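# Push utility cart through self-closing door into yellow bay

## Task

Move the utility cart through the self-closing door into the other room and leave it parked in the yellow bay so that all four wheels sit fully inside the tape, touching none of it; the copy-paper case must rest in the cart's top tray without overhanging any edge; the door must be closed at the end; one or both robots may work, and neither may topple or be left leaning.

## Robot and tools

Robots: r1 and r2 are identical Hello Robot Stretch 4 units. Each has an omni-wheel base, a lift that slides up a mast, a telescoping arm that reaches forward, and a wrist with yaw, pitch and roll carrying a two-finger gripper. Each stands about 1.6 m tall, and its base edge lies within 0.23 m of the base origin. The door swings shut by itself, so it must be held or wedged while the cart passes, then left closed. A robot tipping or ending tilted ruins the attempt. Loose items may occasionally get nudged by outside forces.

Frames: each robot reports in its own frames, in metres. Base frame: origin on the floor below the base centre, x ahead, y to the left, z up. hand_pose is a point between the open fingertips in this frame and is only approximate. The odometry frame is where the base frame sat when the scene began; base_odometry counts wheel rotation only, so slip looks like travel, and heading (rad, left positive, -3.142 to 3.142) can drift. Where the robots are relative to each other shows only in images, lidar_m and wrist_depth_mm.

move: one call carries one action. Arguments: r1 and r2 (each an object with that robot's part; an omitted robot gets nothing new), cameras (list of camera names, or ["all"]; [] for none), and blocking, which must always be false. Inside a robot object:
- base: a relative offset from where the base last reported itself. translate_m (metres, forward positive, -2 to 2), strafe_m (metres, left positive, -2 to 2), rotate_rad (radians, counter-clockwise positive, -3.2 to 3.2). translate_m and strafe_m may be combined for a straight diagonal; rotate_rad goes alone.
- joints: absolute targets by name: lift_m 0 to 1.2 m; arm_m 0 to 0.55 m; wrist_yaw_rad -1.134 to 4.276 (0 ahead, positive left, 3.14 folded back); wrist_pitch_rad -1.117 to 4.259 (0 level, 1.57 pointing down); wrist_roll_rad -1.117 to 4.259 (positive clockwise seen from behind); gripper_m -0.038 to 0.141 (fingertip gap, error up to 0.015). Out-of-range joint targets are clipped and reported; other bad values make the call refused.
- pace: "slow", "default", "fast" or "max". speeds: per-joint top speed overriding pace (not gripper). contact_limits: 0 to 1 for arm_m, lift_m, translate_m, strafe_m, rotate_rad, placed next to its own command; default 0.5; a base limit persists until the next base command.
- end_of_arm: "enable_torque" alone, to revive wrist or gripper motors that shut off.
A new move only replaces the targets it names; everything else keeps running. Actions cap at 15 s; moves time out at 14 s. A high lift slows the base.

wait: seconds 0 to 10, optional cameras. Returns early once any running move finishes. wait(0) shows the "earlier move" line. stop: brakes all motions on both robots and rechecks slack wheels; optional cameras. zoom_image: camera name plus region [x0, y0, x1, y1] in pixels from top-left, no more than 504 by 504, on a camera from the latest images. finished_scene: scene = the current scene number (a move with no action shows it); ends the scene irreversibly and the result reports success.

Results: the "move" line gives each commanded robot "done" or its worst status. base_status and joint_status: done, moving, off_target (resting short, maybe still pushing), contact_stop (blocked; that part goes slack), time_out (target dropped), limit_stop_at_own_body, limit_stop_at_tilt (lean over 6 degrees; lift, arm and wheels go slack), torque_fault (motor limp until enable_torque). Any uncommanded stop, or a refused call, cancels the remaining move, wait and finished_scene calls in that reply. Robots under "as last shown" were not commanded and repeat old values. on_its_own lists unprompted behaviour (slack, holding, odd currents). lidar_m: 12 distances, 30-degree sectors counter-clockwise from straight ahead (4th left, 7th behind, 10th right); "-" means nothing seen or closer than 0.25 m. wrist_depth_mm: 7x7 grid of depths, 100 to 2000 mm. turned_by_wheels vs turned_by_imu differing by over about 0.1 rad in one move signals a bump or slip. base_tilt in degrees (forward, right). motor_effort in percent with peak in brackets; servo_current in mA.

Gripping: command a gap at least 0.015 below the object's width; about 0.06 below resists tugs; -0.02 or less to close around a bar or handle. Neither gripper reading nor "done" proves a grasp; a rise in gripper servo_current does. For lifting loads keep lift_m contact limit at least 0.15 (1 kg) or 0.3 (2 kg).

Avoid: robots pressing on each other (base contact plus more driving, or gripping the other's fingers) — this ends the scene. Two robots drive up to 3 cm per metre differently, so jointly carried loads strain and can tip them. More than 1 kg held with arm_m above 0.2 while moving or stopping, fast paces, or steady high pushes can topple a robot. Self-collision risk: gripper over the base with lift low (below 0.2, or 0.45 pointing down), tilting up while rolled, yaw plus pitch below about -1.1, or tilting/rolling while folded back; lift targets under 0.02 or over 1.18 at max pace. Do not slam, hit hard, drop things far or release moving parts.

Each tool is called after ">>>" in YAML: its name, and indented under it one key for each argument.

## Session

>>> move:
  blocking: false

Scene clock: 0.00 s.
r1.base_odometry: x=+0.000 y=+0.000 heading=+0.000
r1.turned_by_wheels: +0.000
r1.turned_by_imu: +0.000
r1.base_tilt: forward=-1.6 right=+1.3
r1.lidar_m: 0.96 1.73 2.02 2.40 3.92 1.60 0.85 0.77 0.78 0.89 0.77 0.78
r1.base_status: not commanded
r1.joint_positions: lift_m=+0.124 arm_m=+0.000 wrist_yaw_rad=+3.194 wrist_pitch_rad=+0.002 wrist_roll_rad=+0.000 gripper_m=+0.056
r1.joint_status: not commanded
r1.measured_speeds: all 0
r1.motor_effort: lift_m=+19 arm_m=-4 wheel_0=-2 wheel_1=+1 wheel_2=+0
r1.servo_current: wrist_yaw_rad=59 wrist_pitch_rad=46 wrist_roll_rad=46 gripper_m=39
r1.hand_pose: x=-0.1216 y=+0.0722 z=+0.3019 quat_wxyz=(-0.026, -0.001, +0.000, +1.000) (m; r1's base frame)
r1.wrist_depth_mm: - 135 - - - - - / - 123 135 - - - - / - 121 191 - - - - / 110 136 194 - - - - / 137 - - - 1618 - - / 226 - 190 1098 188 1160 1118 / 224 163 750 798 768 768 759
r2.base_odometry: x=+0.000 y=+0.000 heading=+0.000
r2.turned_by_wheels: +0.000
r2.turned_by_imu: +0.000
r2.base_tilt: forward=-0.6 right=+0.1
r2.lidar_m: 1.29 1.32 1.58 2.33 2.36 2.78 1.41 1.41 2.77 2.39 2.42 1.48
r2.base_status: not commanded
r2.joint_positions: lift_m=+0.200 arm_m=+0.000 wrist_yaw_rad=+3.211 wrist_pitch_rad=+0.001 wrist_roll_rad=+0.000 gripper_m=+0.056
r2.joint_status: not commanded
r2.measured_speeds: all 0
r2.motor_effort: lift_m=+18 arm_m=-4 wheel_0=-1 wheel_1=+1 wheel_2=+1
r2.servo_current: wrist_yaw_rad=46 wrist_pitch_rad=39 wrist_roll_rad=52 gripper_m=52
r2.hand_pose: x=-0.1229 y=+0.0671 z=+0.3779 quat_wxyz=(-0.035, -0.001, +0.000, +0.999) (m; r2's base frame)
r2.wrist_depth_mm: - - 137 - - - - / - - 137 - - - - / - 109 138 - - - - / - 140 175 - - - - / 214 - - - - - - / 213 1281 196 1255 190 1336 1182 / 208 243 866 - - 854 878
pictures: r1_head_camera, r1_head_left_camera, r1_head_right_camera, r1_wrist_camera, r2_head_camera, r2_head_left_camera, r2_head_right_camera, r2_wrist_camera
Images, in order (width x height): r1_head_camera 420x560, r1_head_left_camera 420x672, r1_head_right_camera 420x672, r1_wrist_camera 616x392, r2_head_camera 420x560, r2_head_left_camera 420x672, r2_head_right_camera 420x672, r2_wrist_camera 616x392.

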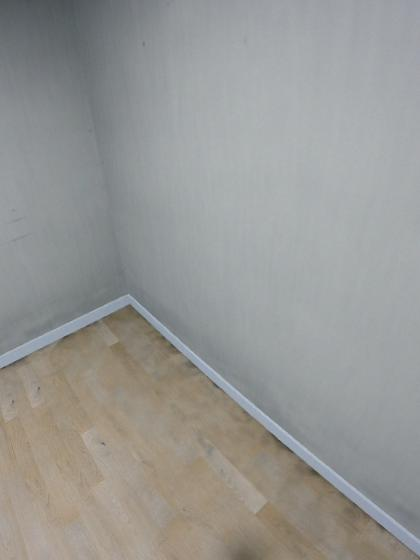

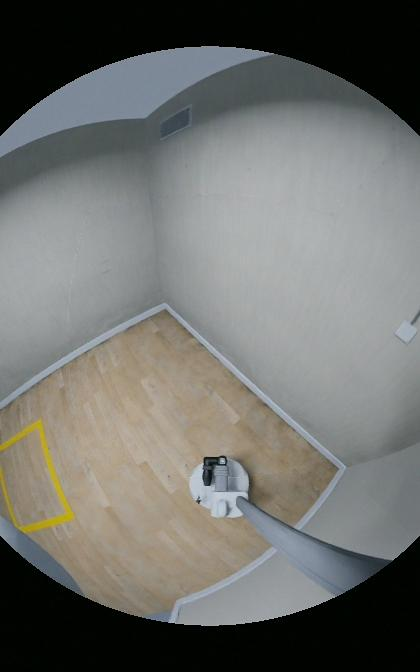

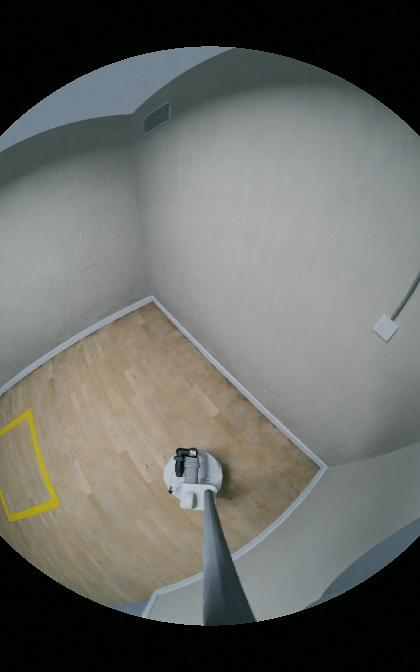

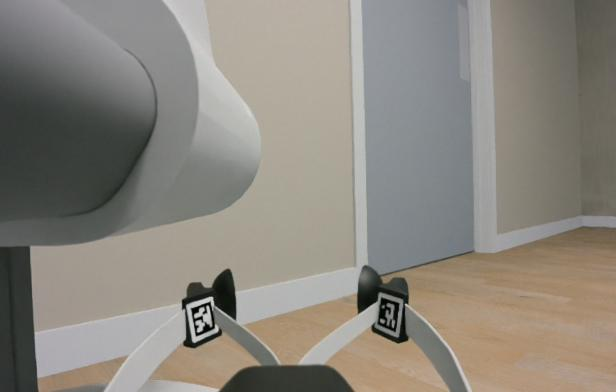

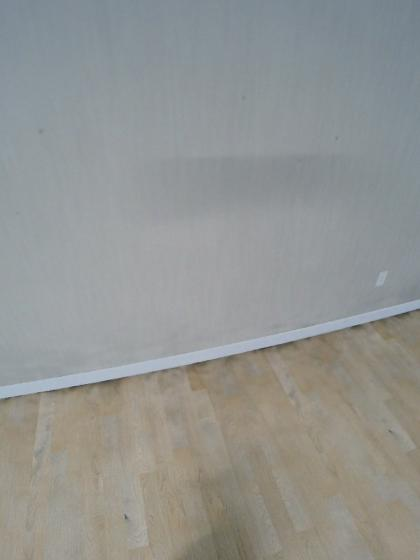

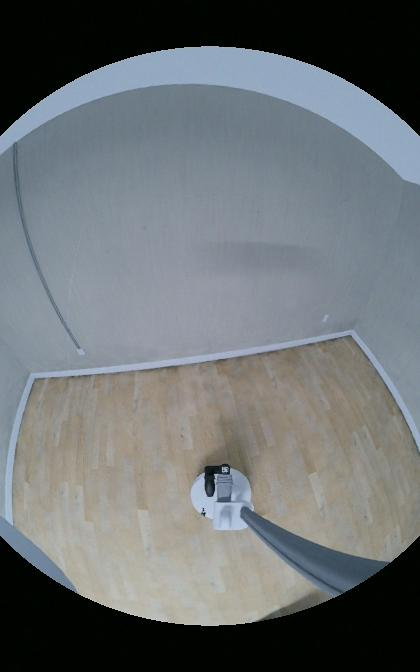

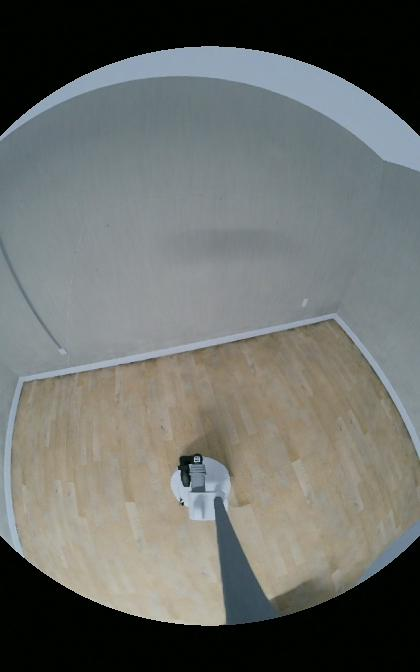

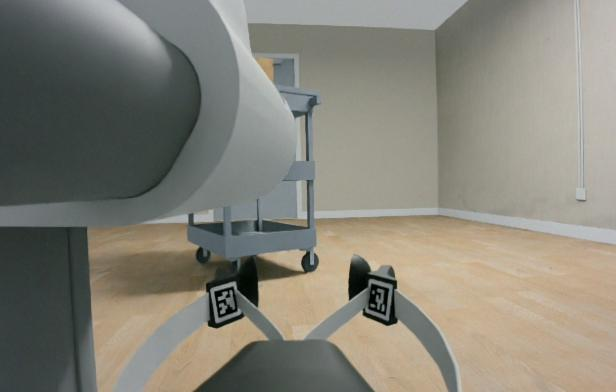

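>>> move:
  r1: {"base":{"rotate_rad":2.5}}
  r2: {"base":{"rotate_rad":3.0},"joints":{"lift_m":0.688,"wrist_roll_rad":0}}
  blocking: false

>>> wait:
  seconds: 4

>>> wait:
  seconds: 1
  cameras: ["r1_head_camera","r1_head_left_camera","r1_head_right_camera","r2_head_camera","r2_head_left_camera","r2_head_right_camera"]

Scene clock: 10.47 s.
move: r1 moving; r2 moving
r1.base_odometry: x=+0.000 y=+0.000 heading=+0.253
r1.turned_by_wheels: +0.253
r1.turned_by_imu: +0.253
r1.base_tilt: forward=-1.6 right=+1.3
r1.lidar_m: 1.15 2.01 2.11 2.98 2.65 1.07 0.80 0.74 0.81 0.80 0.72 0.82
r1.base_status: rotate_rad moving
r1.joint_positions: lift_m=+0.124 arm_m=+0.000 wrist_yaw_rad=+3.194 wrist_pitch_rad=+0.002 wrist_roll_rad=+0.000 gripper_m=+0.056
r1.joint_status: not commanded
r1.measured_speeds: translate_m=+0.000 strafe_m=+0.000 rotate_rad=+0.974 lift_m=+0.000 arm_m=+0.000 wrist_yaw_rad=+0.000 wrist_pitch_rad=+0.000 wrist_roll_rad=+0.000
r1.motor_effort: lift_m=+19(20) arm_m=-4(4) wheel_0=-7(9) wheel_1=-6(7) wheel_2=-6(7)
r1.servo_current: wrist_yaw_rad=46(59) wrist_pitch_rad=39(52) wrist_roll_rad=33(65) gripper_m=39(46)
r1.hand_pose: x=-0.1216 y=+0.0722 z=+0.3019 quat_wxyz=(-0.026, -0.001, +0.000, +1.000) (m; r1's base frame)
r1.wrist_depth_mm: - 135 - - - - 1808 / - 123 135 - - - 1808 / - 121 192 - - - 1756 / 111 136 195 - - - 1808 / 137 - - - - - 1756 / 226 - 190 976 188 1118 1138 / 224 152 759 798 778 750 759
r2.base_odometry: x=+0.000 y=+0.000 heading=+0.252
r2.turned_by_wheels: +0.252
r2.turned_by_imu: +0.245
r2.base_tilt: forward=-0.7 right=+0.0
r2.lidar_m: 1.29 1.38 1.94 2.33 2.46 3.37 1.44 3.35 2.49 2.40 1.84 1.36
r2.base_status: rotate_rad moving
r2.joint_positions: lift_m=+0.238 arm_m=+0.000 wrist_yaw_rad=+3.211 wrist_pitch_rad=+0.001 wrist_roll_rad=+0.000 gripper_m=+0.056
r2.joint_status: lift_m moving; wrist_roll_rad moving
r2.measured_speeds: translate_m=+0.002 strafe_m=+0.000 rotate_rad=+0.977 lift_m=+0.146 arm_m=+0.000 wrist_yaw_rad=+0.000 wrist_pitch_rad=+0.000 wrist_roll_rad=+0.000
r2.motor_effort: lift_m=+23(25) arm_m=-4(4) wheel_0=-4(9) wheel_1=-10(10) wheel_2=-10(11)
r2.servo_current: wrist_yaw_rad=52(52) wrist_pitch_rad=46(46) wrist_roll_rad=59(91) gripper_m=46(52)
r2.hand_pose: x=-0.1229 y=+0.0671 z=+0.4157 quat_wxyz=(-0.035, -0.001, +0.000, +0.999) (m; r2's base frame)
r2.wrist_depth_mm: - - 137 - - - - / - - 137 1756 - - - / - 110 138 - - - - / - 140 176 - - - - / 215 - - - - - - / 213 1366 196 1430 190 1464 1281 / 210 242 1008 - - 976 946
pictures: none

Scene clock: 12.50 s.
earlier move: r1 done; r2 moving
r1.base_odometry: x=+0.000 y=+0.000 heading=+2.500
r1.turned_by_wheels: +2.247
r1.turned_by_imu: +2.259
r1.base_tilt: forward=-1.6 right=+1.3
r1.lidar_m: 2.04 0.94 0.74 0.75 0.85 0.78 0.76 0.87 1.41 2.03 2.26 3.60
r1.base_status: done
r1.joint_positions: lift_m=+0.124 arm_m=+0.000 wrist_yaw_rad=+3.194 wrist_pitch_rad=+0.002 wrist_roll_rad=+0.000 gripper_m=+0.056
r1.joint_status: not commanded
r1.measured_speeds: all 0
r1.motor_effort: lift_m=+20(20) arm_m=-4(4) wheel_0=-3(10) wheel_1=+0(9) wheel_2=+0(8)
r1.servo_current: wrist_yaw_rad=52(65) wrist_pitch_rad=33(52) wrist_roll_rad=39(65) gripper_m=39(52)
r1.hand_pose: x=-0.1216 y=+0.0722 z=+0.3019 quat_wxyz=(-0.026, -0.001, +0.000, +1.000) (m; r1's base frame)
r1.wrist_depth_mm: - 135 - - - - - / - 124 135 - - - - / - 121 192 - - - - / 111 136 194 - - - - / 137 - - - - - - / 226 - 190 - 187 - - / 759 759 750 143 732 683 750
r2.base_odometry: x=+0.000 y=+0.000 heading=+2.999
r2.turned_by_wheels: +2.747
r2.turned_by_imu: +2.674
r2.base_tilt: forward=-0.7 right=+0.1
r2.lidar_m: 1.54 1.38 3.06 2.42 2.41 1.65 1.32 1.30 1.46 2.19 2.34 2.56
r2.base_status: rotate_rad moving
r2.joint_positions: lift_m=+0.686 arm_m=+0.000 wrist_yaw_rad=+3.211 wrist_pitch_rad=+0.001 wrist_roll_rad=+0.000 gripper_m=+0.056
r2.joint_status: lift_m moving; wrist_roll_rad moving
r2.measured_speeds: translate_m=+0.000 strafe_m=+0.000 rotate_rad=+0.000 lift_m=+0.032 arm_m=+0.000 wrist_yaw_rad=+0.000 wrist_pitch_rad=+0.000 wrist_roll_rad=+0.000
r2.motor_effort: lift_m=+21(26) arm_m=-4(4) wheel_0=-4(10) wheel_1=-3(10) wheel_2=-5(13)
r2.servo_current: wrist_yaw_rad=46(52) wrist_pitch_rad=46(46) wrist_roll_rad=46(91) gripper_m=52(52)
r2.hand_pose: x=-0.1228 y=+0.0671 z=+0.8644 quat_wxyz=(-0.035, -0.001, +0.000, +0.999) (m; r2's base frame)
r2.wrist_depth_mm: - - 137 - - - - / - 107 137 - - - - / - 113 138 234 - - - / - 140 164 - - - - / 215 - - - - - - / 213 - 190 - 188 - - / 211 122 - - - - 1708
wait: 2.03 of 4 s (r1 has come to rest)
pictures: none

Scene clock: 12.87 s.
earlier move: r2 done
r1.base_odometry: x=+0.000 y=+0.000 heading=+2.500
r1.turned_by_wheels: +0.000
r1.turned_by_imu: +0.000
r1.base_tilt: forward=-1.6 right=+1.3
r1.lidar_m: 2.01 0.93 0.77 0.76 0.85 0.78 0.77 0.88 1.42 2.03 2.23 3.58
r1.base_status: done
r1.joint_positions: lift_m=+0.124 arm_m=+0.000 wrist_yaw_rad=+3.194 wrist_pitch_rad=+0.002 wrist_roll_rad=+0.000 gripper_m=+0.056
r1.joint_status: not commanded
r1.measured_speeds: all 0
r1.motor_effort: lift_m=+20(20) arm_m=-4(4) wheel_0=-3(10) wheel_1=+0(9) wheel_2=+0(8)
r1.servo_current: wrist_yaw_rad=59(65) wrist_pitch_rad=46(52) wrist_roll_rad=39(65) gripper_m=39(52)
r1.hand_pose: x=-0.1216 y=+0.0722 z=+0.3019 quat_wxyz=(-0.026, -0.001, +0.000, +1.000) (m; r1's base frame)
r1.wrist_depth_mm: - 135 - - - - - / - 123 135 - - - - / - 121 191 - - - - / 111 135 195 - - - - / 137 - - - - - - / 227 - 190 - 188 - - / 750 759 750 143 741 691 750
r2.base_odometry: x=+0.000 y=+0.000 heading=+2.999
r2.turned_by_wheels: +0.000
r2.turned_by_imu: +0.000
r2.base_tilt: forward=-0.7 right=+0.1
r2.lidar_m: 1.54 1.40 3.08 2.44 2.40 1.67 1.34 1.30 1.43 2.20 2.33 2.54
r2.base_status: done
r2.joint_positions: lift_m=+0.688 arm_m=+0.000 wrist_yaw_rad=+3.211 wrist_pitch_rad=+0.001 wrist_roll_rad=+0.000 gripper_m=+0.056
r2.joint_status: all done
r2.measured_speeds: all 0
r2.motor_effort: lift_m=+21(26) arm_m=-4(4) wheel_0=-3(10) wheel_1=-2(10) wheel_2=-5(13)
r2.servo_current: wrist_yaw_rad=46(52) wrist_pitch_rad=46(46) wrist_roll_rad=52(91) gripper_m=46(52)
r2.hand_pose: x=-0.1228 y=+0.0671 z=+0.8656 quat_wxyz=(-0.035, -0.001, +0.000, +0.999) (m; r2's base frame)
r2.wrist_depth_mm: - - 137 - - - - / - 107 137 - - - - / - 113 138 235 - - - / - 140 165 - - - - / 214 - - - - - - / 213 - 189 - 187 - - / 211 122 - - - - 1756
wait: 0.37 of 1 s (r2 has come to rest)
pictures: r1_head_camera, r1_head_left_camera, r1_head_right_camera, r2_head_camera, r2_head_left_camera, r2_head_right_camera
Images, in order (width x height): r1_head_camera 420x560, r1_head_left_camera 420x672, r1_head_right_camera 420x672, r2_head_camera 420x560, r2_head_left_camera 420x672, r2_head_right_camera 420x672.

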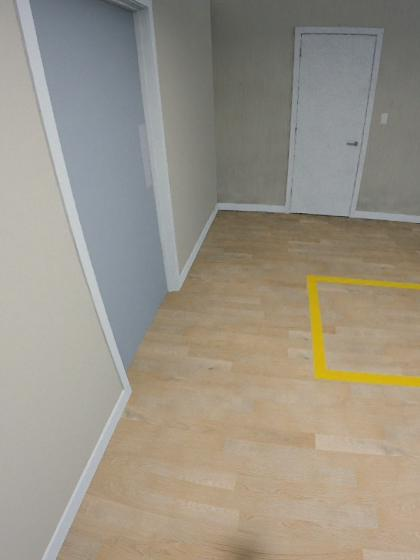

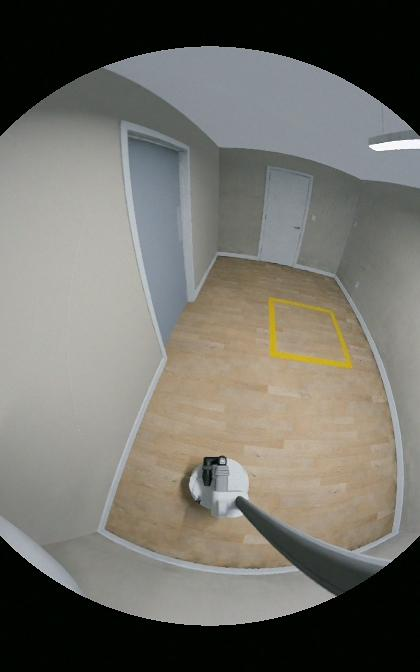

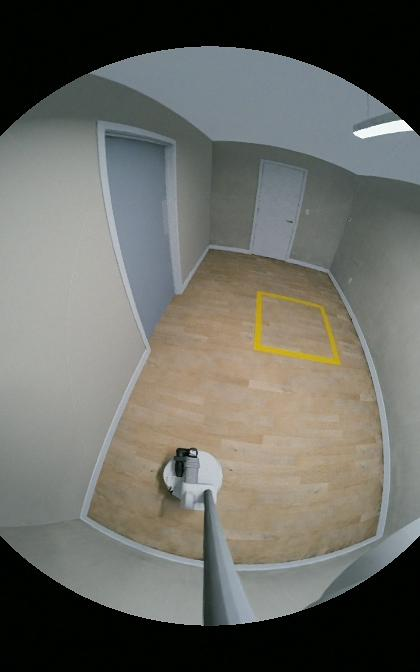

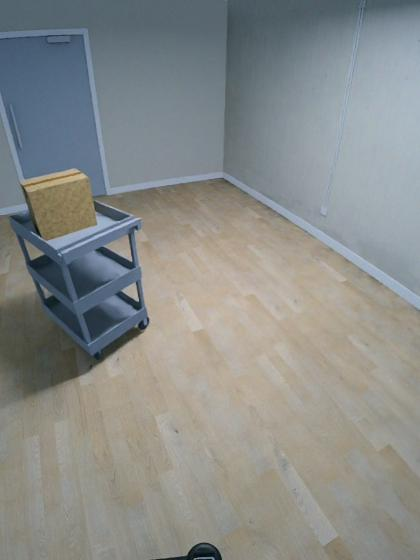

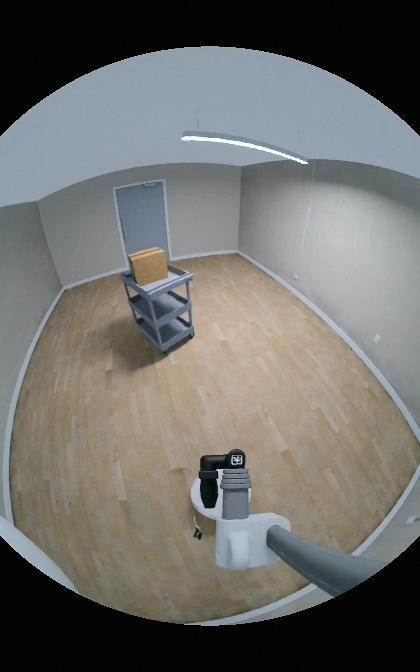

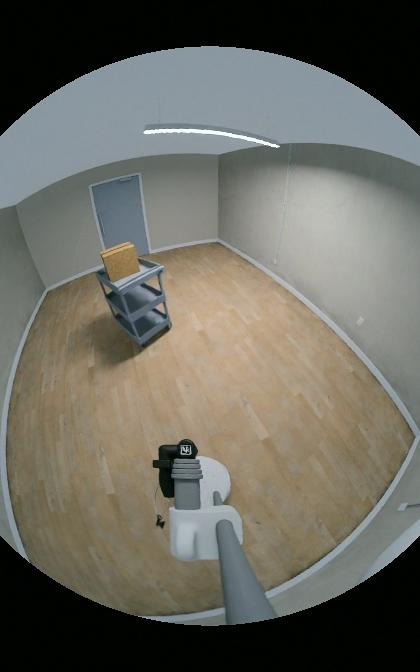

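>>> zoom_image:
  camera: "r2_head_camera"
  region: [0, 20, 250, 370]

Scaled by 1.440 from the camera's 420x560 image, which has a finer 1200x1600 frame.

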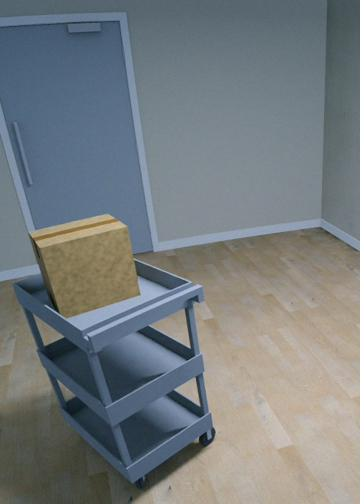

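>>> move:
  r1: {"base":{"rotate_rad":1.37}}
  r2: {"base":{"translate_m":0.45,"strafe_m":0.3},"joints":{"wrist_yaw_rad":0,"wrist_roll_rad":1.57,"gripper_m":0.1,"wrist_pitch_rad":0}}
  blocking: false

>>> wait:
  seconds: 3

>>> wait:
  seconds: 1.5
  cameras: ["r1_head_camera","r1_head_left_camera","r1_head_right_camera","r2_head_camera"]

Scene clock: 76.00 s.
move: r1 moving; r2 moving
r1.base_odometry: x=+0.000 y=+0.000 heading=+2.753
r1.turned_by_wheels: +0.253
r1.turned_by_imu: +0.254
r1.base_tilt: forward=-1.6 right=+1.3
r1.lidar_m: 1.20 0.83 0.73 0.75 0.84 0.76 0.78 1.03 2.04 2.09 2.69 3.92
r1.base_status: rotate_rad moving
r1.joint_positions: lift_m=+0.124 arm_m=+0.000 wrist_yaw_rad=+3.194 wrist_pitch_rad=+0.002 wrist_roll_rad=+0.000 gripper_m=+0.056
r1.joint_status: not commanded
r1.measured_speeds: translate_m=+0.000 strafe_m=+0.000 rotate_rad=+0.980 lift_m=+0.000 arm_m=+0.000 wrist_yaw_rad=+0.000 wrist_pitch_rad=+0.000 wrist_roll_rad=+0.000
r1.motor_effort: lift_m=+20(20) arm_m=-4(4) wheel_0=-6(9) wheel_1=-6(8) wheel_2=-6(7)
r1.servo_current: wrist_yaw_rad=59(78) wrist_pitch_rad=39(46) wrist_roll_rad=59(59) gripper_m=46(46)
r1.hand_pose: x=-0.1216 y=+0.0722 z=+0.3019 quat_wxyz=(-0.026, -0.001, +0.000, +1.000) (m; r1's base frame)
r1.wrist_depth_mm: - 135 - - - - - / - 123 135 - - - - / - 121 191 - - - - / 111 135 194 - - - - / 137 - - - - - - / 228 1078 191 - 187 - - / 750 759 750 788 732 131 -
r2.base_odometry: x=-0.032 y=-0.015 heading=+2.999
r2.turned_by_wheels: -0.001
r2.turned_by_imu: +0.000
r2.base_tilt: forward=-0.7 right=+0.1
r2.lidar_m: 1.51 1.41 3.03 2.41 2.37 1.72 1.36 1.34 1.47 2.27 2.33 2.58
r2.base_status: translate_m moving; strafe_m moving
r2.joint_positions: lift_m=+0.688 arm_m=+0.000 wrist_yaw_rad=+2.651 wrist_pitch_rad=+0.001 wrist_roll_rad=+0.588 gripper_m=+0.075
r2.joint_status: wrist_yaw_rad moving; wrist_pitch_rad moving; wrist_roll_rad moving; gripper_m moving
r2.measured_speeds: translate_m=+0.111 strafe_m=+0.076 rotate_rad=-0.003 lift_m=+0.000 arm_m=+0.000 wrist_yaw_rad=-1.730 wrist_pitch_rad=+0.000 wrist_roll_rad=+1.820
r2.motor_effort: lift_m=+21(21) arm_m=-4(4) wheel_0=-4(8) wheel_1=+9(12) wheel_2=-11(13)
r2.servo_current: wrist_yaw_rad=78(156) wrist_pitch_rad=59(78) wrist_roll_rad=72(91) gripper_m=65(91)
r2.hand_pose: x=-0.0422 y=+0.2130 z=+0.8656 quat_wxyz=(+0.233, +0.070, +0.281, +0.928) (m; r2's base frame)
r2.wrist_depth_mm: - - - - - - - / - - - - - - - / - - - - - - - / - - - - - - - / 258 - - - - - 1756 / 246 - 189 1983 189 1756 1366 / - - - - 1661 1366 1205
pictures: none

Scene clock: 77.47 s.
earlier move: r1 done; r2 moving
r1.base_odometry: x=+0.000 y=+0.000 heading=-2.414
r1.turned_by_wheels: +1.117
r1.turned_by_imu: +1.123
r1.base_tilt: forward=-1.6 right=+1.3
r1.lidar_m: 0.75 0.78 0.83 0.76 0.79 1.10 2.00 2.12 2.81 3.48 1.13 0.77
r1.base_status: done
r1.joint_positions: lift_m=+0.124 arm_m=+0.000 wrist_yaw_rad=+3.194 wrist_pitch_rad=+0.002 wrist_roll_rad=+0.000 gripper_m=+0.056
r1.joint_status: not commanded
r1.measured_speeds: all 0
r1.motor_effort: lift_m=+20(20) arm_m=-4(4) wheel_0=-2(9) wheel_1=-1(9) wheel_2=+0(8)
r1.servo_current: wrist_yaw_rad=59(78) wrist_pitch_rad=39(52) wrist_roll_rad=39(72) gripper_m=46(52)
r1.hand_pose: x=-0.1216 y=+0.0722 z=+0.3019 quat_wxyz=(-0.026, -0.001, +0.000, +1.000) (m; r1's base frame)
r1.wrist_depth_mm: - 135 - - - - - / - 123 146 - - - - / - 121 191 - - - - / 111 136 206 - - - - / 216 - - - - - - / 1008 1205 193 1205 188 1138 976 / 750 741 750 788 768 759 750
r2.base_odometry: x=-0.384 y=-0.183 heading=+2.999
r2.turned_by_wheels: +0.000
r2.turned_by_imu: +0.001
r2.base_tilt: forward=-0.6 right=+0.1
r2.lidar_m: 1.03 0.98 2.97 2.31 2.28 2.20 1.74 1.72 1.88 2.45 2.41 2.65
r2.base_status: translate_m moving; strafe_m moving
r2.joint_positions: lift_m=+0.688 arm_m=+0.000 wrist_yaw_rad=+0.107 wrist_pitch_rad=+0.001 wrist_roll_rad=+1.568 gripper_m=+0.100
r2.joint_status: wrist_yaw_rad moving; wrist_pitch_rad moving; wrist_roll_rad moving; the others done
r2.measured_speeds: translate_m=+0.212 strafe_m=+0.142 rotate_rad=+0.002 lift_m=+0.000 arm_m=+0.000 wrist_yaw_rad=-1.733 wrist_pitch_rad=+0.000 wrist_roll_rad=+0.000
r2.motor_effort: lift_m=+21(21) arm_m=-4(4) wheel_0=-1(9) wheel_1=+3(12) wheel_2=-6(13)
r2.servo_current: wrist_yaw_rad=111(156) wrist_pitch_rad=33(78) wrist_roll_rad=46(104) gripper_m=46(91)
r2.hand_pose: x=+0.4670 y=-0.0562 z=+0.8656 quat_wxyz=(+0.707, +0.705, +0.038, +0.037) (m; r2's base frame)
r2.wrist_depth_mm: - - - - - 1661 1182 / - - - - - 1708 1182 / - - - - - 1756 1229 / - - - - - 1708 1138 / - - - 1138 - 1366 1098 / - - 193 866 193 - - / - - - - - - -
wait: 1.47 of 3 s (r1 has come to rest)
pictures: none

Scene clock: 78.67 s.
earlier move: r2 done
r1.base_odometry: x=+0.000 y=+0.000 heading=-2.414
r1.turned_by_wheels: +0.000
r1.turned_by_imu: +0.000
r1.base_tilt: forward=-1.5 right=+1.3
r1.lidar_m: 0.74 0.78 0.83 0.76 0.81 1.08 2.01 2.10 2.82 3.45 1.13 0.81
r1.base_status: done
r1.joint_positions: lift_m=+0.124 arm_m=+0.000 wrist_yaw_rad=+3.194 wrist_pitch_rad=+0.002 wrist_roll_rad=+0.000 gripper_m=+0.056
r1.joint_status: not commanded
r1.measured_speeds: all 0
r1.motor_effort: lift_m=+20(20) arm_m=-4(4) wheel_0=-1(9) wheel_1=-1(9) wheel_2=+0(8)
r1.servo_current: wrist_yaw_rad=33(78) wrist_pitch_rad=39(52) wrist_roll_rad=52(72) gripper_m=46(52)
r1.hand_pose: x=-0.1216 y=+0.0722 z=+0.3019 quat_wxyz=(-0.026, -0.001, +0.000, +1.000) (m; r1's base frame)
r1.wrist_depth_mm: - 135 - - - - - / - 123 146 - - - - / - 121 191 - - - - / 110 136 207 - - - - / 216 - - - - - - / 991 1205 194 1182 188 1160 991 / 750 759 750 788 778 759 768
r2.base_odometry: x=-0.488 y=-0.233 heading=+2.999
r2.turned_by_wheels: +0.000
r2.turned_by_imu: +0.000
r2.base_tilt: forward=-0.6 right=+0.1
r2.lidar_m: 0.92 0.87 2.93 2.29 2.26 2.33 1.87 1.83 1.99 2.47 2.44 2.68
r2.base_status: done
r2.joint_positions: lift_m=+0.688 arm_m=+0.000 wrist_yaw_rad=+0.003 wrist_pitch_rad=+0.001 wrist_roll_rad=+1.568 gripper_m=+0.100
r2.joint_status: all done
r2.measured_speeds: all 0
r2.motor_effort: lift_m=+21(21) arm_m=-4(4) wheel_0=-4(9) wheel_1=+1(12) wheel_2=-3(13)
r2.servo_current: wrist_yaw_rad=46(156) wrist_pitch_rad=39(78) wrist_roll_rad=52(104) gripper_m=52(91)
r2.hand_pose: x=+0.4596 y=-0.0866 z=+0.8656 quat_wxyz=(+0.708, +0.706, +0.001, +0.001) (m; r2's base frame)
r2.wrist_depth_mm: - - - - - 1708 1182 / - - - - - 1756 1205 / - - - - - 1708 1205 / - - - - - 1756 1205 / - - - - - 1618 1138 / - - 193 842 193 1205 - / - - - - - - -
wait: 1.20 of 1.5 s (r2 has come to rest)
pictures: r1_head_camera, r1_head_left_camera, r1_head_right_camera, r2_head_camera
Images, in order (width x height): r1_head_camera 420x560, r1_head_left_camera 420x672, r1_head_right_camera 420x672, r2_head_camera 420x560.

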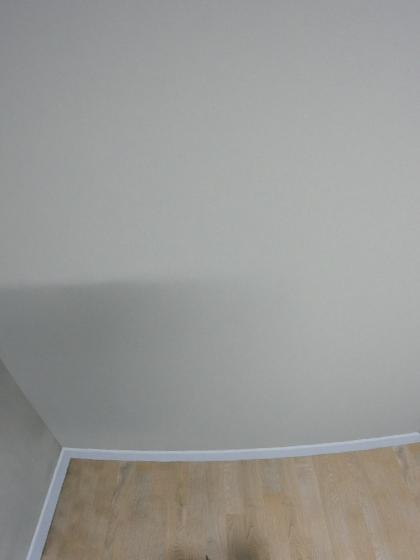

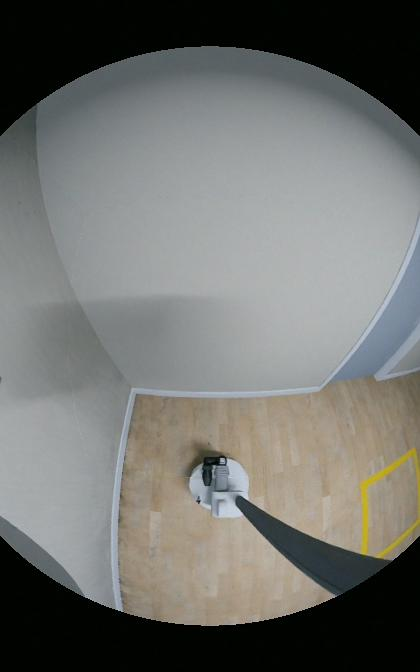

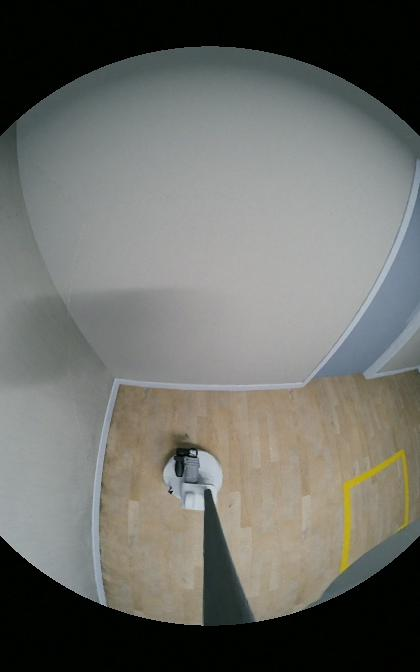

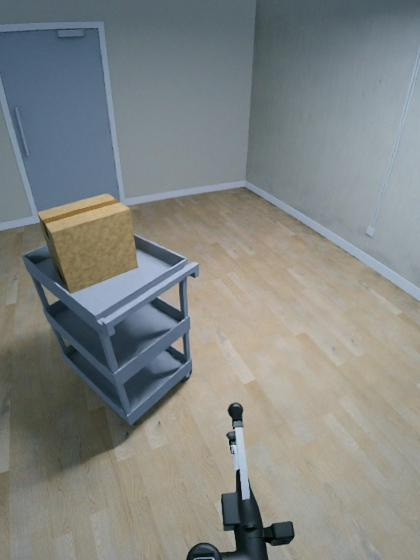

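>>> move:
  r1: {"base":{"strafe_m":-1.65}}
  r2: {"base":{"rotate_rad":0.5}}
  blocking: false

>>> wait:
  seconds: 2
  cameras: ["r2_head_camera"]

>>> wait:
  seconds: 6
  cameras: ["r1_head_left_camera","r1_head_camera","r1_head_right_camera","r2_head_camera"]

Scene clock: 89.30 s.
move: r1 moving; r2 moving
r1.base_odometry: x=-0.024 y=+0.027 heading=-2.413
r1.turned_by_wheels: +0.000
r1.turned_by_imu: +0.000
r1.base_tilt: forward=-1.6 right=+1.3
r1.lidar_m: 0.74 0.78 0.85 0.81 0.82 1.16 2.01 2.07 2.80 3.46 1.16 0.80
r1.base_status: strafe_m moving
r1.joint_positions: lift_m=+0.124 arm_m=+0.000 wrist_yaw_rad=+3.194 wrist_pitch_rad=+0.002 wrist_roll_rad=+0.000 gripper_m=+0.056
r1.joint_status: not commanded
r1.measured_speeds: translate_m=+0.000 strafe_m=-0.141 rotate_rad=+0.001 lift_m=+0.000 arm_m=+0.000 wrist_yaw_rad=+0.000 wrist_pitch_rad=+0.000 wrist_roll_rad=+0.000
r1.motor_effort: lift_m=+19(20) arm_m=-4(4) wheel_0=+9(9) wheel_1=-10(11) wheel_2=+0(1)
r1.servo_current: wrist_yaw_rad=59(59) wrist_pitch_rad=39(52) wrist_roll_rad=33(65) gripper_m=46(46)
r1.hand_pose: x=-0.1216 y=+0.0722 z=+0.3019 quat_wxyz=(-0.026, -0.001, +0.000, +1.000) (m; r1's base frame)
r1.wrist_depth_mm: - 135 - - - - - / - 123 146 - - - - / - 121 191 - - - - / 110 135 206 - - - - / 216 - - - - - - / 1008 1205 194 1182 187 1138 1008 / 750 750 759 788 778 759 759
r2.base_odometry: x=-0.488 y=-0.233 heading=-3.032
r2.turned_by_wheels: +0.253
r2.turned_by_imu: +0.246
r2.base_tilt: forward=-0.7 right=+0.1
r2.lidar_m: 0.87 1.25 2.53 2.26 2.33 2.01 1.84 1.88 2.34 2.43 2.47 3.08
r2.base_status: rotate_rad moving
r2.joint_positions: lift_m=+0.688 arm_m=+0.000 wrist_yaw_rad=+0.003 wrist_pitch_rad=+0.001 wrist_roll_rad=+1.568 gripper_m=+0.100
r2.joint_status: not commanded
r2.measured_speeds: translate_m=+0.000 strafe_m=-0.002 rotate_rad=+0.974 lift_m=+0.000 arm_m=+0.000 wrist_yaw_rad=-0.001 wrist_pitch_rad=+0.000 wrist_roll_rad=+0.000
r2.motor_effort: lift_m=+21(21) arm_m=-4(4) wheel_0=-9(10) wheel_1=-9(10) wheel_2=-10(11)
r2.servo_current: wrist_yaw_rad=46(65) wrist_pitch_rad=39(46) wrist_roll_rad=46(59) gripper_m=52(52)
r2.hand_pose: x=+0.4595 y=-0.0867 z=+0.8656 quat_wxyz=(+0.708, +0.706, +0.001, +0.001) (m; r2's base frame)
r2.wrist_depth_mm: - - - - - 1708 1182 / - - - - - 1756 1182 / - - - - - 1808 1182 / - - - - - 1182 1025 / - - - 976 - 778 - / - - 193 723 193 707 - / - - - - - - -
pictures: none

Scene clock: 90.10 s.
earlier move: r1 moving; r2 done
r1.base_odometry: x=-0.156 y=+0.176 heading=-2.414
r1.turned_by_wheels: +0.000
r1.turned_by_imu: -0.001
r1.base_tilt: forward=-1.6 right=+1.3
r1.lidar_m: 0.75 0.78 1.05 1.02 1.04 1.40 2.00 2.06 2.81 3.53 1.14 0.81
r1.base_status: strafe_m moving
r1.joint_positions: lift_m=+0.124 arm_m=+0.000 wrist_yaw_rad=+3.194 wrist_pitch_rad=+0.002 wrist_roll_rad=+0.000 gripper_m=+0.056
r1.joint_status: not commanded
r1.measured_speeds: translate_m=+0.000 strafe_m=-0.301 rotate_rad=-0.001 lift_m=+0.000 arm_m=+0.000 wrist_yaw_rad=+0.000 wrist_pitch_rad=+0.000 wrist_roll_rad=+0.000
r1.motor_effort: lift_m=+20(20) arm_m=-4(4) wheel_0=+6(11) wheel_1=-6(12) wheel_2=+1(2)
r1.servo_current: wrist_yaw_rad=59(65) wrist_pitch_rad=39(52) wrist_roll_rad=59(65) gripper_m=46(46)
r1.hand_pose: x=-0.1216 y=+0.0722 z=+0.3019 quat_wxyz=(-0.026, -0.001, +0.000, +1.000) (m; r1's base frame)
r1.wrist_depth_mm: - 135 - - - - - / - 123 146 - - - - / - 121 191 - - - - / 111 135 206 - - - - / 216 - - - - 1808 - / 991 1229 192 1182 187 1138 1098 / 750 750 750 798 778 750 759
r2.base_odometry: x=-0.488 y=-0.233 heading=-2.785
r2.turned_by_wheels: +0.247
r2.turned_by_imu: +0.241
r2.base_tilt: forward=-0.7 right=+0.1
r2.lidar_m: 0.87 2.97 2.33 2.23 2.40 1.88 1.83 1.96 2.47 2.44 2.62 0.91
r2.base_status: done
r2.joint_positions: lift_m=+0.688 arm_m=+0.000 wrist_yaw_rad=+0.003 wrist_pitch_rad=+0.001 wrist_roll_rad=+1.568 gripper_m=+0.100
r2.joint_status: not commanded
r2.measured_speeds: all 0
r2.motor_effort: lift_m=+21(21) arm_m=-4(5) wheel_0=-2(10) wheel_1=-2(10) wheel_2=-4(11)
r2.servo_current: wrist_yaw_rad=46(65) wrist_pitch_rad=39(46) wrist_roll_rad=52(59) gripper_m=46(59)
r2.hand_pose: x=+0.4595 y=-0.0867 z=+0.8656 quat_wxyz=(+0.708, +0.706, +0.001, +0.001) (m; r2's base frame)
r2.wrist_depth_mm: - - - - - 809 931 / - - - 946 - 991 1008 / - - - 946 - 715 - / - - - 931 - - - / - - - - - 1618 1205 / - - 193 - 194 1499 1182 / - - - - - 1863 1182
wait: 0.80 of 2 s (r2 has come to rest)
pictures: r2_head_camera
Images, in order (width x height): r2_head_camera 420x560.

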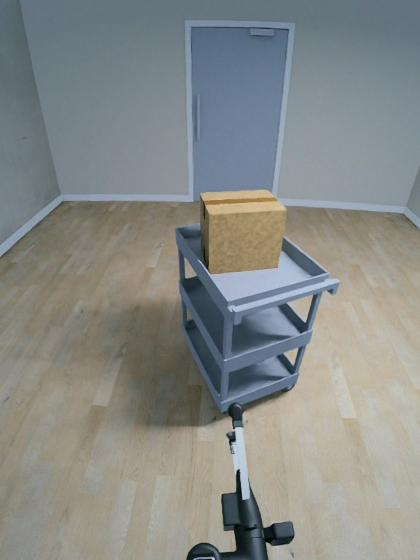

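Scene clock: 95.63 s.
earlier move: r1 done
r1.base_odometry: x=-1.098 y=+1.232 heading=-2.413
r1.turned_by_wheels: +0.000
r1.turned_by_imu: -0.008
r1.base_tilt: forward=-1.6 right=+1.2
r1.lidar_m: 0.89 0.92 1.13 2.39 2.50 2.06 1.97 2.06 2.42 2.28 1.22 0.92
r1.base_status: done
r1.joint_positions: lift_m=+0.124 arm_m=+0.000 wrist_yaw_rad=+3.194 wrist_pitch_rad=+0.002 wrist_roll_rad=+0.000 gripper_m=+0.056
r1.joint_status: not commanded
r1.measured_speeds: all 0
r1.motor_effort: lift_m=+20(20) arm_m=-4(4) wheel_0=+2(11) wheel_1=+0(12) wheel_2=+0(3)
r1.servo_current: wrist_yaw_rad=52(65) wrist_pitch_rad=46(52) wrist_roll_rad=46(72) gripper_m=46(46)
r1.hand_pose: x=-0.1216 y=+0.0722 z=+0.3019 quat_wxyz=(-0.026, -0.001, +0.000, +1.000) (m; r1's base frame)
r1.wrist_depth_mm: - 135 - - - - - / - 121 135 - - - - / - 123 187 - - - - / 111 135 212 - - - - / 216 - - - - - - / 1008 1205 192 1182 187 1160 1118 / 750 759 750 798 732 768 750
r2.base_odometry: x=-0.488 y=-0.233 heading=-2.785
r2.turned_by_wheels: +0.000
r2.turned_by_imu: +0.001
r2.base_tilt: forward=-0.7 right=+0.0
r2.lidar_m: 0.87 3.01 2.30 2.26 2.35 1.87 1.85 1.99 2.50 2.44 2.64 0.93
r2.base_status: done
r2.joint_positions: lift_m=+0.688 arm_m=+0.000 wrist_yaw_rad=+0.003 wrist_pitch_rad=+0.001 wrist_roll_rad=+1.568 gripper_m=+0.100
r2.joint_status: not commanded
r2.measured_speeds: all 0
r2.motor_effort: lift_m=+21(21) arm_m=-4(5) wheel_0=-2(10) wheel_1=-2(10) wheel_2=-4(11)
r2.servo_current: wrist_yaw_rad=39(65) wrist_pitch_rad=39(46) wrist_roll_rad=59(59) gripper_m=52(59)
r2.hand_pose: x=+0.4595 y=-0.0867 z=+0.8656 quat_wxyz=(+0.708, +0.706, +0.001, +0.001) (m; r2's base frame)
r2.wrist_depth_mm: - - - - - 809 946 / - - - 960 - 991 1008 / - - - 946 - 707 - / - - - 931 - - - / - - - - - 1618 1205 / - - 193 - 194 1537 1205 / - - - - - 1863 1182
wait: 5.53 of 6 s (r1 has come to rest)
pictures: r1_head_camera, r1_head_left_camera, r1_head_right_camera, r2_head_camera
Images, in order (width x height): r1_head_camera 420x560, r1_head_left_camera 420x672, r1_head_right_camera 420x672, r2_head_camera 420x560.

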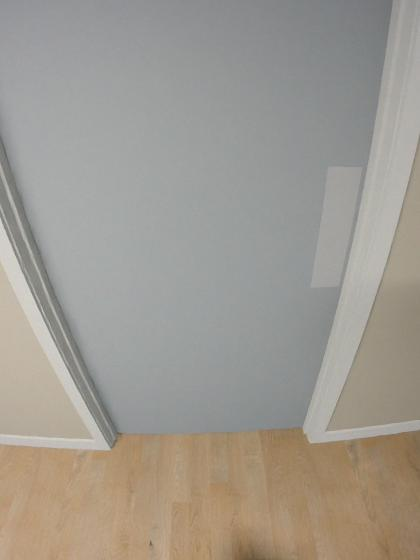

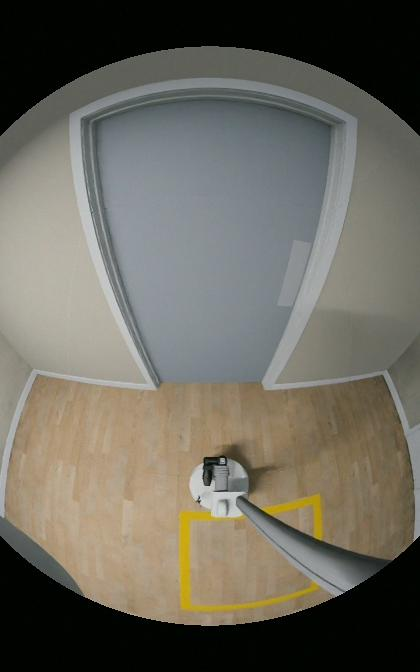

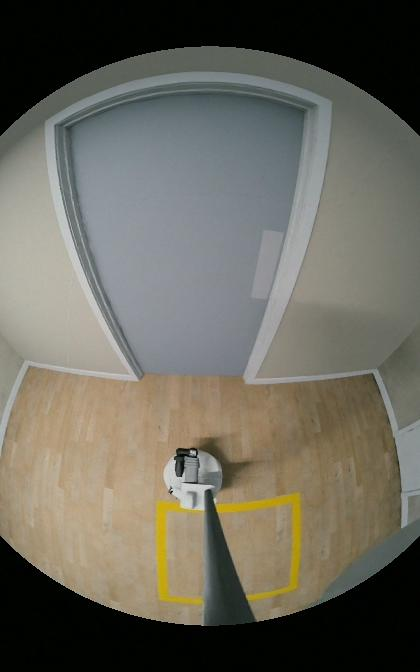

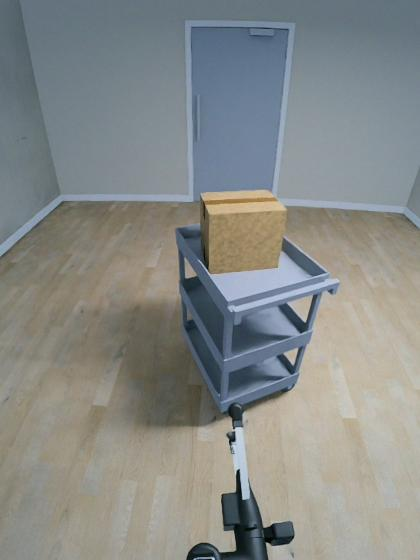

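>>> move:
  r1: {"base":{"translate_m":0.45,"strafe_m":-0.12}}
  r2: {"base":{"translate_m":0.18,"strafe_m":-0.55}}
  blocking: false

>>> wait:
  seconds: 2.8

>>> wait:
  seconds: 1.5

>>> move:
  r2: {"base":{"rotate_rad":0.45}}
  blocking: false

>>> wait:
  seconds: 2
  cameras: ["r2_head_camera","r2_wrist_camera","r1_head_left_camera"]

Scene clock: 120.17 s.
move: r1 moving; r2 moving
r1.base_odometry: x=-1.127 y=+1.217 heading=-2.413
r1.turned_by_wheels: +0.000
r1.turned_by_imu: +0.000
r1.base_tilt: forward=-1.6 right=+1.3
r1.lidar_m: 0.85 0.89 1.09 2.42 2.49 2.07 1.97 2.07 2.41 2.28 1.18 0.88
r1.base_status: translate_m moving; strafe_m moving
r1.joint_positions: lift_m=+0.124 arm_m=+0.000 wrist_yaw_rad=+3.194 wrist_pitch_rad=+0.002 wrist_roll_rad=+0.000 gripper_m=+0.056
r1.joint_status: not commanded
r1.measured_speeds: translate_m=+0.124 strafe_m=-0.032 rotate_rad=-0.001 lift_m=+0.000 arm_m=+0.000 wrist_yaw_rad=+0.000 wrist_pitch_rad=+0.000 wrist_roll_rad=+0.000
r1.motor_effort: lift_m=+19(20) arm_m=-4(4) wheel_0=+8(9) wheel_1=+5(5) wheel_2=-8(9)
r1.servo_current: wrist_yaw_rad=59(59) wrist_pitch_rad=39(52) wrist_roll_rad=59(59) gripper_m=46(46)
r1.hand_pose: x=-0.1216 y=+0.0722 z=+0.3019 quat_wxyz=(-0.026, -0.001, +0.000, +1.000) (m; r1's base frame)
r1.wrist_depth_mm: - 135 - - - - - / - 121 135 - - - - / - 123 185 - - - - / 111 135 212 - - - - / 215 - - - - - - / 1008 1205 192 1182 188 1160 1098 / 750 759 759 798 732 759 759
r2.base_odometry: x=-0.508 y=-0.208 heading=-2.786
r2.turned_by_wheels: -0.001
r2.turned_by_imu: +0.000
r2.base_tilt: forward=-0.7 right=+0.1
r2.lidar_m: 0.83 3.03 2.35 2.31 2.40 1.90 1.84 2.02 2.45 2.41 2.59 0.90
r2.base_status: translate_m moving; strafe_m moving
r2.joint_positions: lift_m=+0.688 arm_m=+0.000 wrist_yaw_rad=+0.003 wrist_pitch_rad=+0.001 wrist_roll_rad=+1.568 gripper_m=+0.100
r2.joint_status: not commanded
r2.measured_speeds: translate_m=+0.037 strafe_m=-0.118 rotate_rad=-0.003 lift_m=+0.000 arm_m=+0.000 wrist_yaw_rad=+0.000 wrist_pitch_rad=+0.000 wrist_roll_rad=+0.000
r2.motor_effort: lift_m=+21(21) arm_m=-4(4) wheel_0=+5(11) wheel_1=-9(10) wheel_2=-8(9)
r2.servo_current: wrist_yaw_rad=52(59) wrist_pitch_rad=39(52) wrist_roll_rad=52(59) gripper_m=52(59)
r2.hand_pose: x=+0.4595 y=-0.0867 z=+0.8656 quat_wxyz=(+0.708, +0.706, +0.001, +0.001) (m; r2's base frame)
r2.wrist_depth_mm: - - - - - 1397 - / - - - - - 991 1025 / - - - 946 - 715 - / - - - 931 - 676 - / - - - - - 1756 1205 / - - 193 - 193 1499 1205 / - - - - - 1863 1182
pictures: none

Scene clock: 122.67 s.
earlier move: r1 done; r2 moving
r1.base_odometry: x=-1.513 y=+1.022 heading=-2.413
r1.turned_by_wheels: +0.000
r1.turned_by_imu: +0.000
r1.base_tilt: forward=-1.6 right=+1.3
r1.lidar_m: 0.43 0.45 0.65 1.35 2.63 2.52 2.40 2.48 2.28 1.82 0.58 0.46
r1.base_status: done
r1.joint_positions: lift_m=+0.124 arm_m=+0.000 wrist_yaw_rad=+3.194 wrist_pitch_rad=+0.002 wrist_roll_rad=+0.000 gripper_m=+0.056
r1.joint_status: not commanded
r1.measured_speeds: all 0
r1.motor_effort: lift_m=+19(20) arm_m=-4(4) wheel_0=+1(10) wheel_1=+2(6) wheel_2=-1(10)
r1.servo_current: wrist_yaw_rad=65(72) wrist_pitch_rad=46(52) wrist_roll_rad=78(78) gripper_m=39(46)
r1.hand_pose: x=-0.1216 y=+0.0722 z=+0.3019 quat_wxyz=(-0.026, -0.001, +0.000, +1.000) (m; r1's base frame)
r1.wrist_depth_mm: - 135 - - - - - / - 122 145 - - - - / - 120 189 - - - - / 110 136 204 - - - - / 216 - - - - - - / 1025 1205 193 1182 187 1138 1098 / 223 163 289 153 750 723 759
r2.base_odometry: x=-0.847 y=+0.219 heading=-2.786
r2.turned_by_wheels: +0.000
r2.turned_by_imu: +0.001
r2.base_tilt: forward=-0.7 right=+0.1
r2.lidar_m: 0.78 0.75 2.88 2.79 2.71 2.09 2.07 2.26 1.95 1.92 2.09 3.09
r2.base_status: translate_m moving; strafe_m moving
r2.joint_positions: lift_m=+0.688 arm_m=+0.000 wrist_yaw_rad=+0.003 wrist_pitch_rad=+0.001 wrist_roll_rad=+1.568 gripper_m=+0.100
r2.joint_status: not commanded
r2.measured_speeds: translate_m=+0.009 strafe_m=-0.030 rotate_rad=-0.001 lift_m=+0.000 arm_m=+0.000 wrist_yaw_rad=+0.000 wrist_pitch_rad=+0.000 wrist_roll_rad=+0.000
r2.motor_effort: lift_m=+21(21) arm_m=-4(4) wheel_0=+6(13) wheel_1=-3(11) wheel_2=-7(10)
r2.servo_current: wrist_yaw_rad=46(65) wrist_pitch_rad=39(52) wrist_roll_rad=46(59) gripper_m=52(59)
r2.hand_pose: x=+0.4595 y=-0.0867 z=+0.8656 quat_wxyz=(+0.708, +0.706, +0.001, +0.001) (m; r2's base frame)
r2.wrist_depth_mm: - - - - - 1708 1182 / - - - - - 1756 1160 / - - - - - 1756 1205 / - - - - - 1756 1205 / - - - - - 1808 1182 / - - 194 634 187 634 - / - - - - - - -
wait: 2.50 of 2.8 s (r1 has come to rest)
pictures: none

Scene clock: 123.07 s.
earlier move: r2 done
r1.base_odometry: x=-1.513 y=+1.022 heading=-2.413
r1.turned_by_wheels: +0.000
r1.turned_by_imu: +0.000
r1.base_tilt: forward=-1.6 right=+1.3
r1.lidar_m: 0.44 0.46 0.61 1.36 2.63 2.52 2.41 2.50 2.27 1.80 0.56 0.49
r1.base_status: done
r1.joint_positions: lift_m=+0.124 arm_m=+0.000 wrist_yaw_rad=+3.194 wrist_pitch_rad=+0.002 wrist_roll_rad=+0.000 gripper_m=+0.056
r1.joint_status: not commanded
r1.measured_speeds: all 0
r1.motor_effort: lift_m=+19(20) arm_m=-4(4) wheel_0=+2(10) wheel_1=+2(6) wheel_2=-1(10)
r1.servo_current: wrist_yaw_rad=59(72) wrist_pitch_rad=46(52) wrist_roll_rad=52(78) gripper_m=33(46)
r1.hand_pose: x=-0.1216 y=+0.0722 z=+0.3019 quat_wxyz=(-0.026, -0.001, +0.000, +1.000) (m; r1's base frame)
r1.wrist_depth_mm: - 135 - - - - - / - 121 145 - - - - / - 121 190 - - - - / 110 135 203 - - - - / 216 - - - - - - / 1008 1229 194 1205 187 1138 1118 / 224 163 290 153 741 715 759
r2.base_odometry: x=-0.848 y=+0.220 heading=-2.786
r2.turned_by_wheels: +0.000
r2.turned_by_imu: +0.000
r2.base_tilt: forward=-0.6 right=+0.0
r2.lidar_m: 0.78 0.77 2.89 2.79 2.70 2.12 2.07 2.27 1.96 1.91 2.07 3.08
r2.base_status: done
r2.joint_positions: lift_m=+0.688 arm_m=+0.000 wrist_yaw_rad=+0.003 wrist_pitch_rad=+0.001 wrist_roll_rad=+1.568 gripper_m=+0.100
r2.joint_status: not commanded
r2.measured_speeds: all 0
r2.motor_effort: lift_m=+21(21) arm_m=-4(4) wheel_0=+1(13) wheel_1=-3(11) wheel_2=-5(10)
r2.servo_current: wrist_yaw_rad=46(65) wrist_pitch_rad=39(52) wrist_roll_rad=46(59) gripper_m=46(59)
r2.hand_pose: x=+0.4595 y=-0.0867 z=+0.8656 quat_wxyz=(+0.708, +0.706, +0.001, +0.001) (m; r2's base frame)
r2.wrist_depth_mm: - - - - - 1708 1182 / - - - - - 1808 1205 / - - - - - 1756 1205 / - - - - - 1756 1205 / - - - - - 1756 1205 / - - 193 634 187 627 - / - - - - - - -
wait: 0.40 of 1.5 s (r2 has come to rest)
pictures: none

Scene clock: 123.57 s.
move: r2 moving
r1: as last shown
r1.lidar_m: 0.44 0.48 0.65 1.33 2.62 2.54 2.41 2.51 2.29 1.84 0.56 0.47
r1.motor_effort: lift_m=+20(20) arm_m=-4(4) wheel_0=+2(2) wheel_1=+2(3) wheel_2=-1(1)
r1.servo_current: wrist_yaw_rad=46(59) wrist_pitch_rad=39(46) wrist_roll_rad=52(52) gripper_m=39(46)
r1.wrist_depth_mm: - 135 - - - - - / - 122 144 - - - - / - 121 189 - - - - / 110 135 203 - - - - / 216 - - - - - - / 1008 1205 193 1182 187 1138 1118 / 223 163 290 153 732 732 759
r2.base_odometry: x=-0.848 y=+0.220 heading=-2.534
r2.turned_by_wheels: +0.251
r2.turned_by_imu: +0.244
r2.base_tilt: forward=-0.7 right=+0.0
r2.lidar_m: 0.76 0.79 2.78 2.81 2.31 2.07 2.08 2.13 1.90 1.92 2.36 0.84
r2.base_status: rotate_rad moving
r2.joint_positions: lift_m=+0.688 arm_m=+0.000 wrist_yaw_rad=+0.003 wrist_pitch_rad=+0.001 wrist_roll_rad=+1.568 gripper_m=+0.100
r2.joint_status: not commanded
r2.measured_speeds: translate_m=+0.000 strafe_m=-0.001 rotate_rad=+0.933 lift_m=+0.000 arm_m=+0.000 wrist_yaw_rad=+0.000 wrist_pitch_rad=+0.000 wrist_roll_rad=+0.000
r2.motor_effort: lift_m=+21(21) arm_m=-4(4) wheel_0=-6(12) wheel_1=-7(10) wheel_2=-9(12)
r2.servo_current: wrist_yaw_rad=46(52) wrist_pitch_rad=39(46) wrist_roll_rad=33(52) gripper_m=52(52)
r2.hand_pose: x=+0.4595 y=-0.0867 z=+0.8656 quat_wxyz=(+0.708, +0.706, +0.001, +0.001) (m; r2's base frame)
r2.wrist_depth_mm: - - - - - 1708 1182 / - - - - - 1756 1182 / - - - - - 1708 1182 / - - - 627 - 621 - / - - 809 615 - 615 - / - - 193 609 187 603 - / - - - - - - 597
pictures: none

Scene clock: 124.30 s.
earlier move: r2 done
r1.base_odometry: x=-1.513 y=+1.022 heading=-2.413
r1.turned_by_wheels: +0.000
r1.turned_by_imu: +0.000
r1.base_tilt: forward=-1.6 right=+1.3
r1.lidar_m: 0.44 0.48 0.63 1.32 2.64 2.54 2.40 2.48 2.30 1.86 0.55 0.47
r1.base_status: not commanded
r1.joint_positions: lift_m=+0.124 arm_m=+0.000 wrist_yaw_rad=+3.194 wrist_pitch_rad=+0.002 wrist_roll_rad=+0.000 gripper_m=+0.056
r1.joint_status: not commanded
r1.measured_speeds: all 0
r1.motor_effort: lift_m=+19(20) arm_m=-4(4) wheel_0=+2(2) wheel_1=+3(3) wheel_2=-1(1)
r1.servo_current: wrist_yaw_rad=52(65) wrist_pitch_rad=39(46) wrist_roll_rad=52(72) gripper_m=39(46)
r1.hand_pose: x=-0.1216 y=+0.0722 z=+0.3019 quat_wxyz=(-0.026, -0.001, +0.000, +1.000) (m; r1's base frame)
r1.wrist_depth_mm: - 135 - - - - - / - 121 145 - - - - / - 120 189 - - - - / 110 135 204 - - - - / 216 - - - - - - / 1008 1205 193 1182 187 1138 1118 / 224 163 290 153 741 723 759
r2.base_odometry: x=-0.848 y=+0.220 heading=-2.337
r2.turned_by_wheels: +0.198
r2.turned_by_imu: +0.193
r2.base_tilt: forward=-0.7 right=+0.0
r2.lidar_m: 0.77 2.92 2.79 2.88 2.12 2.08 2.20 1.98 1.92 2.01 2.80 0.78
r2.base_status: done
r2.joint_positions: lift_m=+0.688 arm_m=+0.000 wrist_yaw_rad=+0.003 wrist_pitch_rad=+0.001 wrist_roll_rad=+1.568 gripper_m=+0.100
r2.joint_status: not commanded
r2.measured_speeds: all 0
r2.motor_effort: lift_m=+21(21) arm_m=-4(4) wheel_0=-4(12) wheel_1=-3(10) wheel_2=-5(12)
r2.servo_current: wrist_yaw_rad=33(59) wrist_pitch_rad=39(46) wrist_roll_rad=52(65) gripper_m=46(52)
r2.hand_pose: x=+0.4595 y=-0.0867 z=+0.8656 quat_wxyz=(+0.708, +0.706, +0.001, +0.001) (m; r2's base frame)
r2.wrist_depth_mm: - - - - - 1756 1060 / - - - 569 - 574 569 / - - 798 580 - 580 580 / - - 854 597 - 591 591 / - - 866 615 - 603 603 / - - 193 609 193 615 1160 / - - - - - 1921 1205
wait: 0.73 of 2 s (r2 has come to rest)
pictures: r1_head_left_camera, r2_head_camera, r2_wrist_camera
Images, in order (width x height): r1_head_left_camera 420x672, r2_head_camera 420x560, r2_wrist_camera 616x392.

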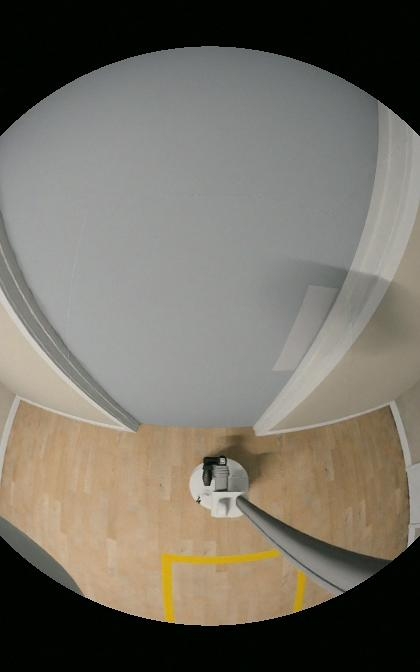

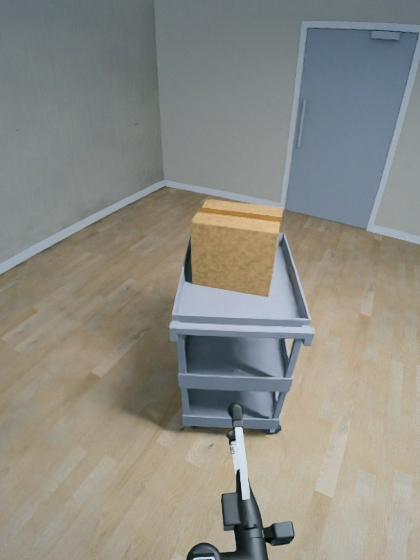

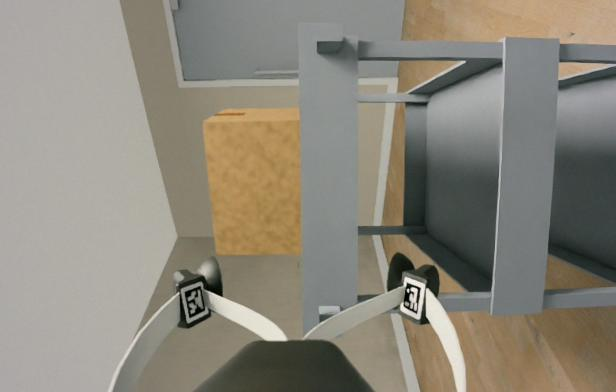

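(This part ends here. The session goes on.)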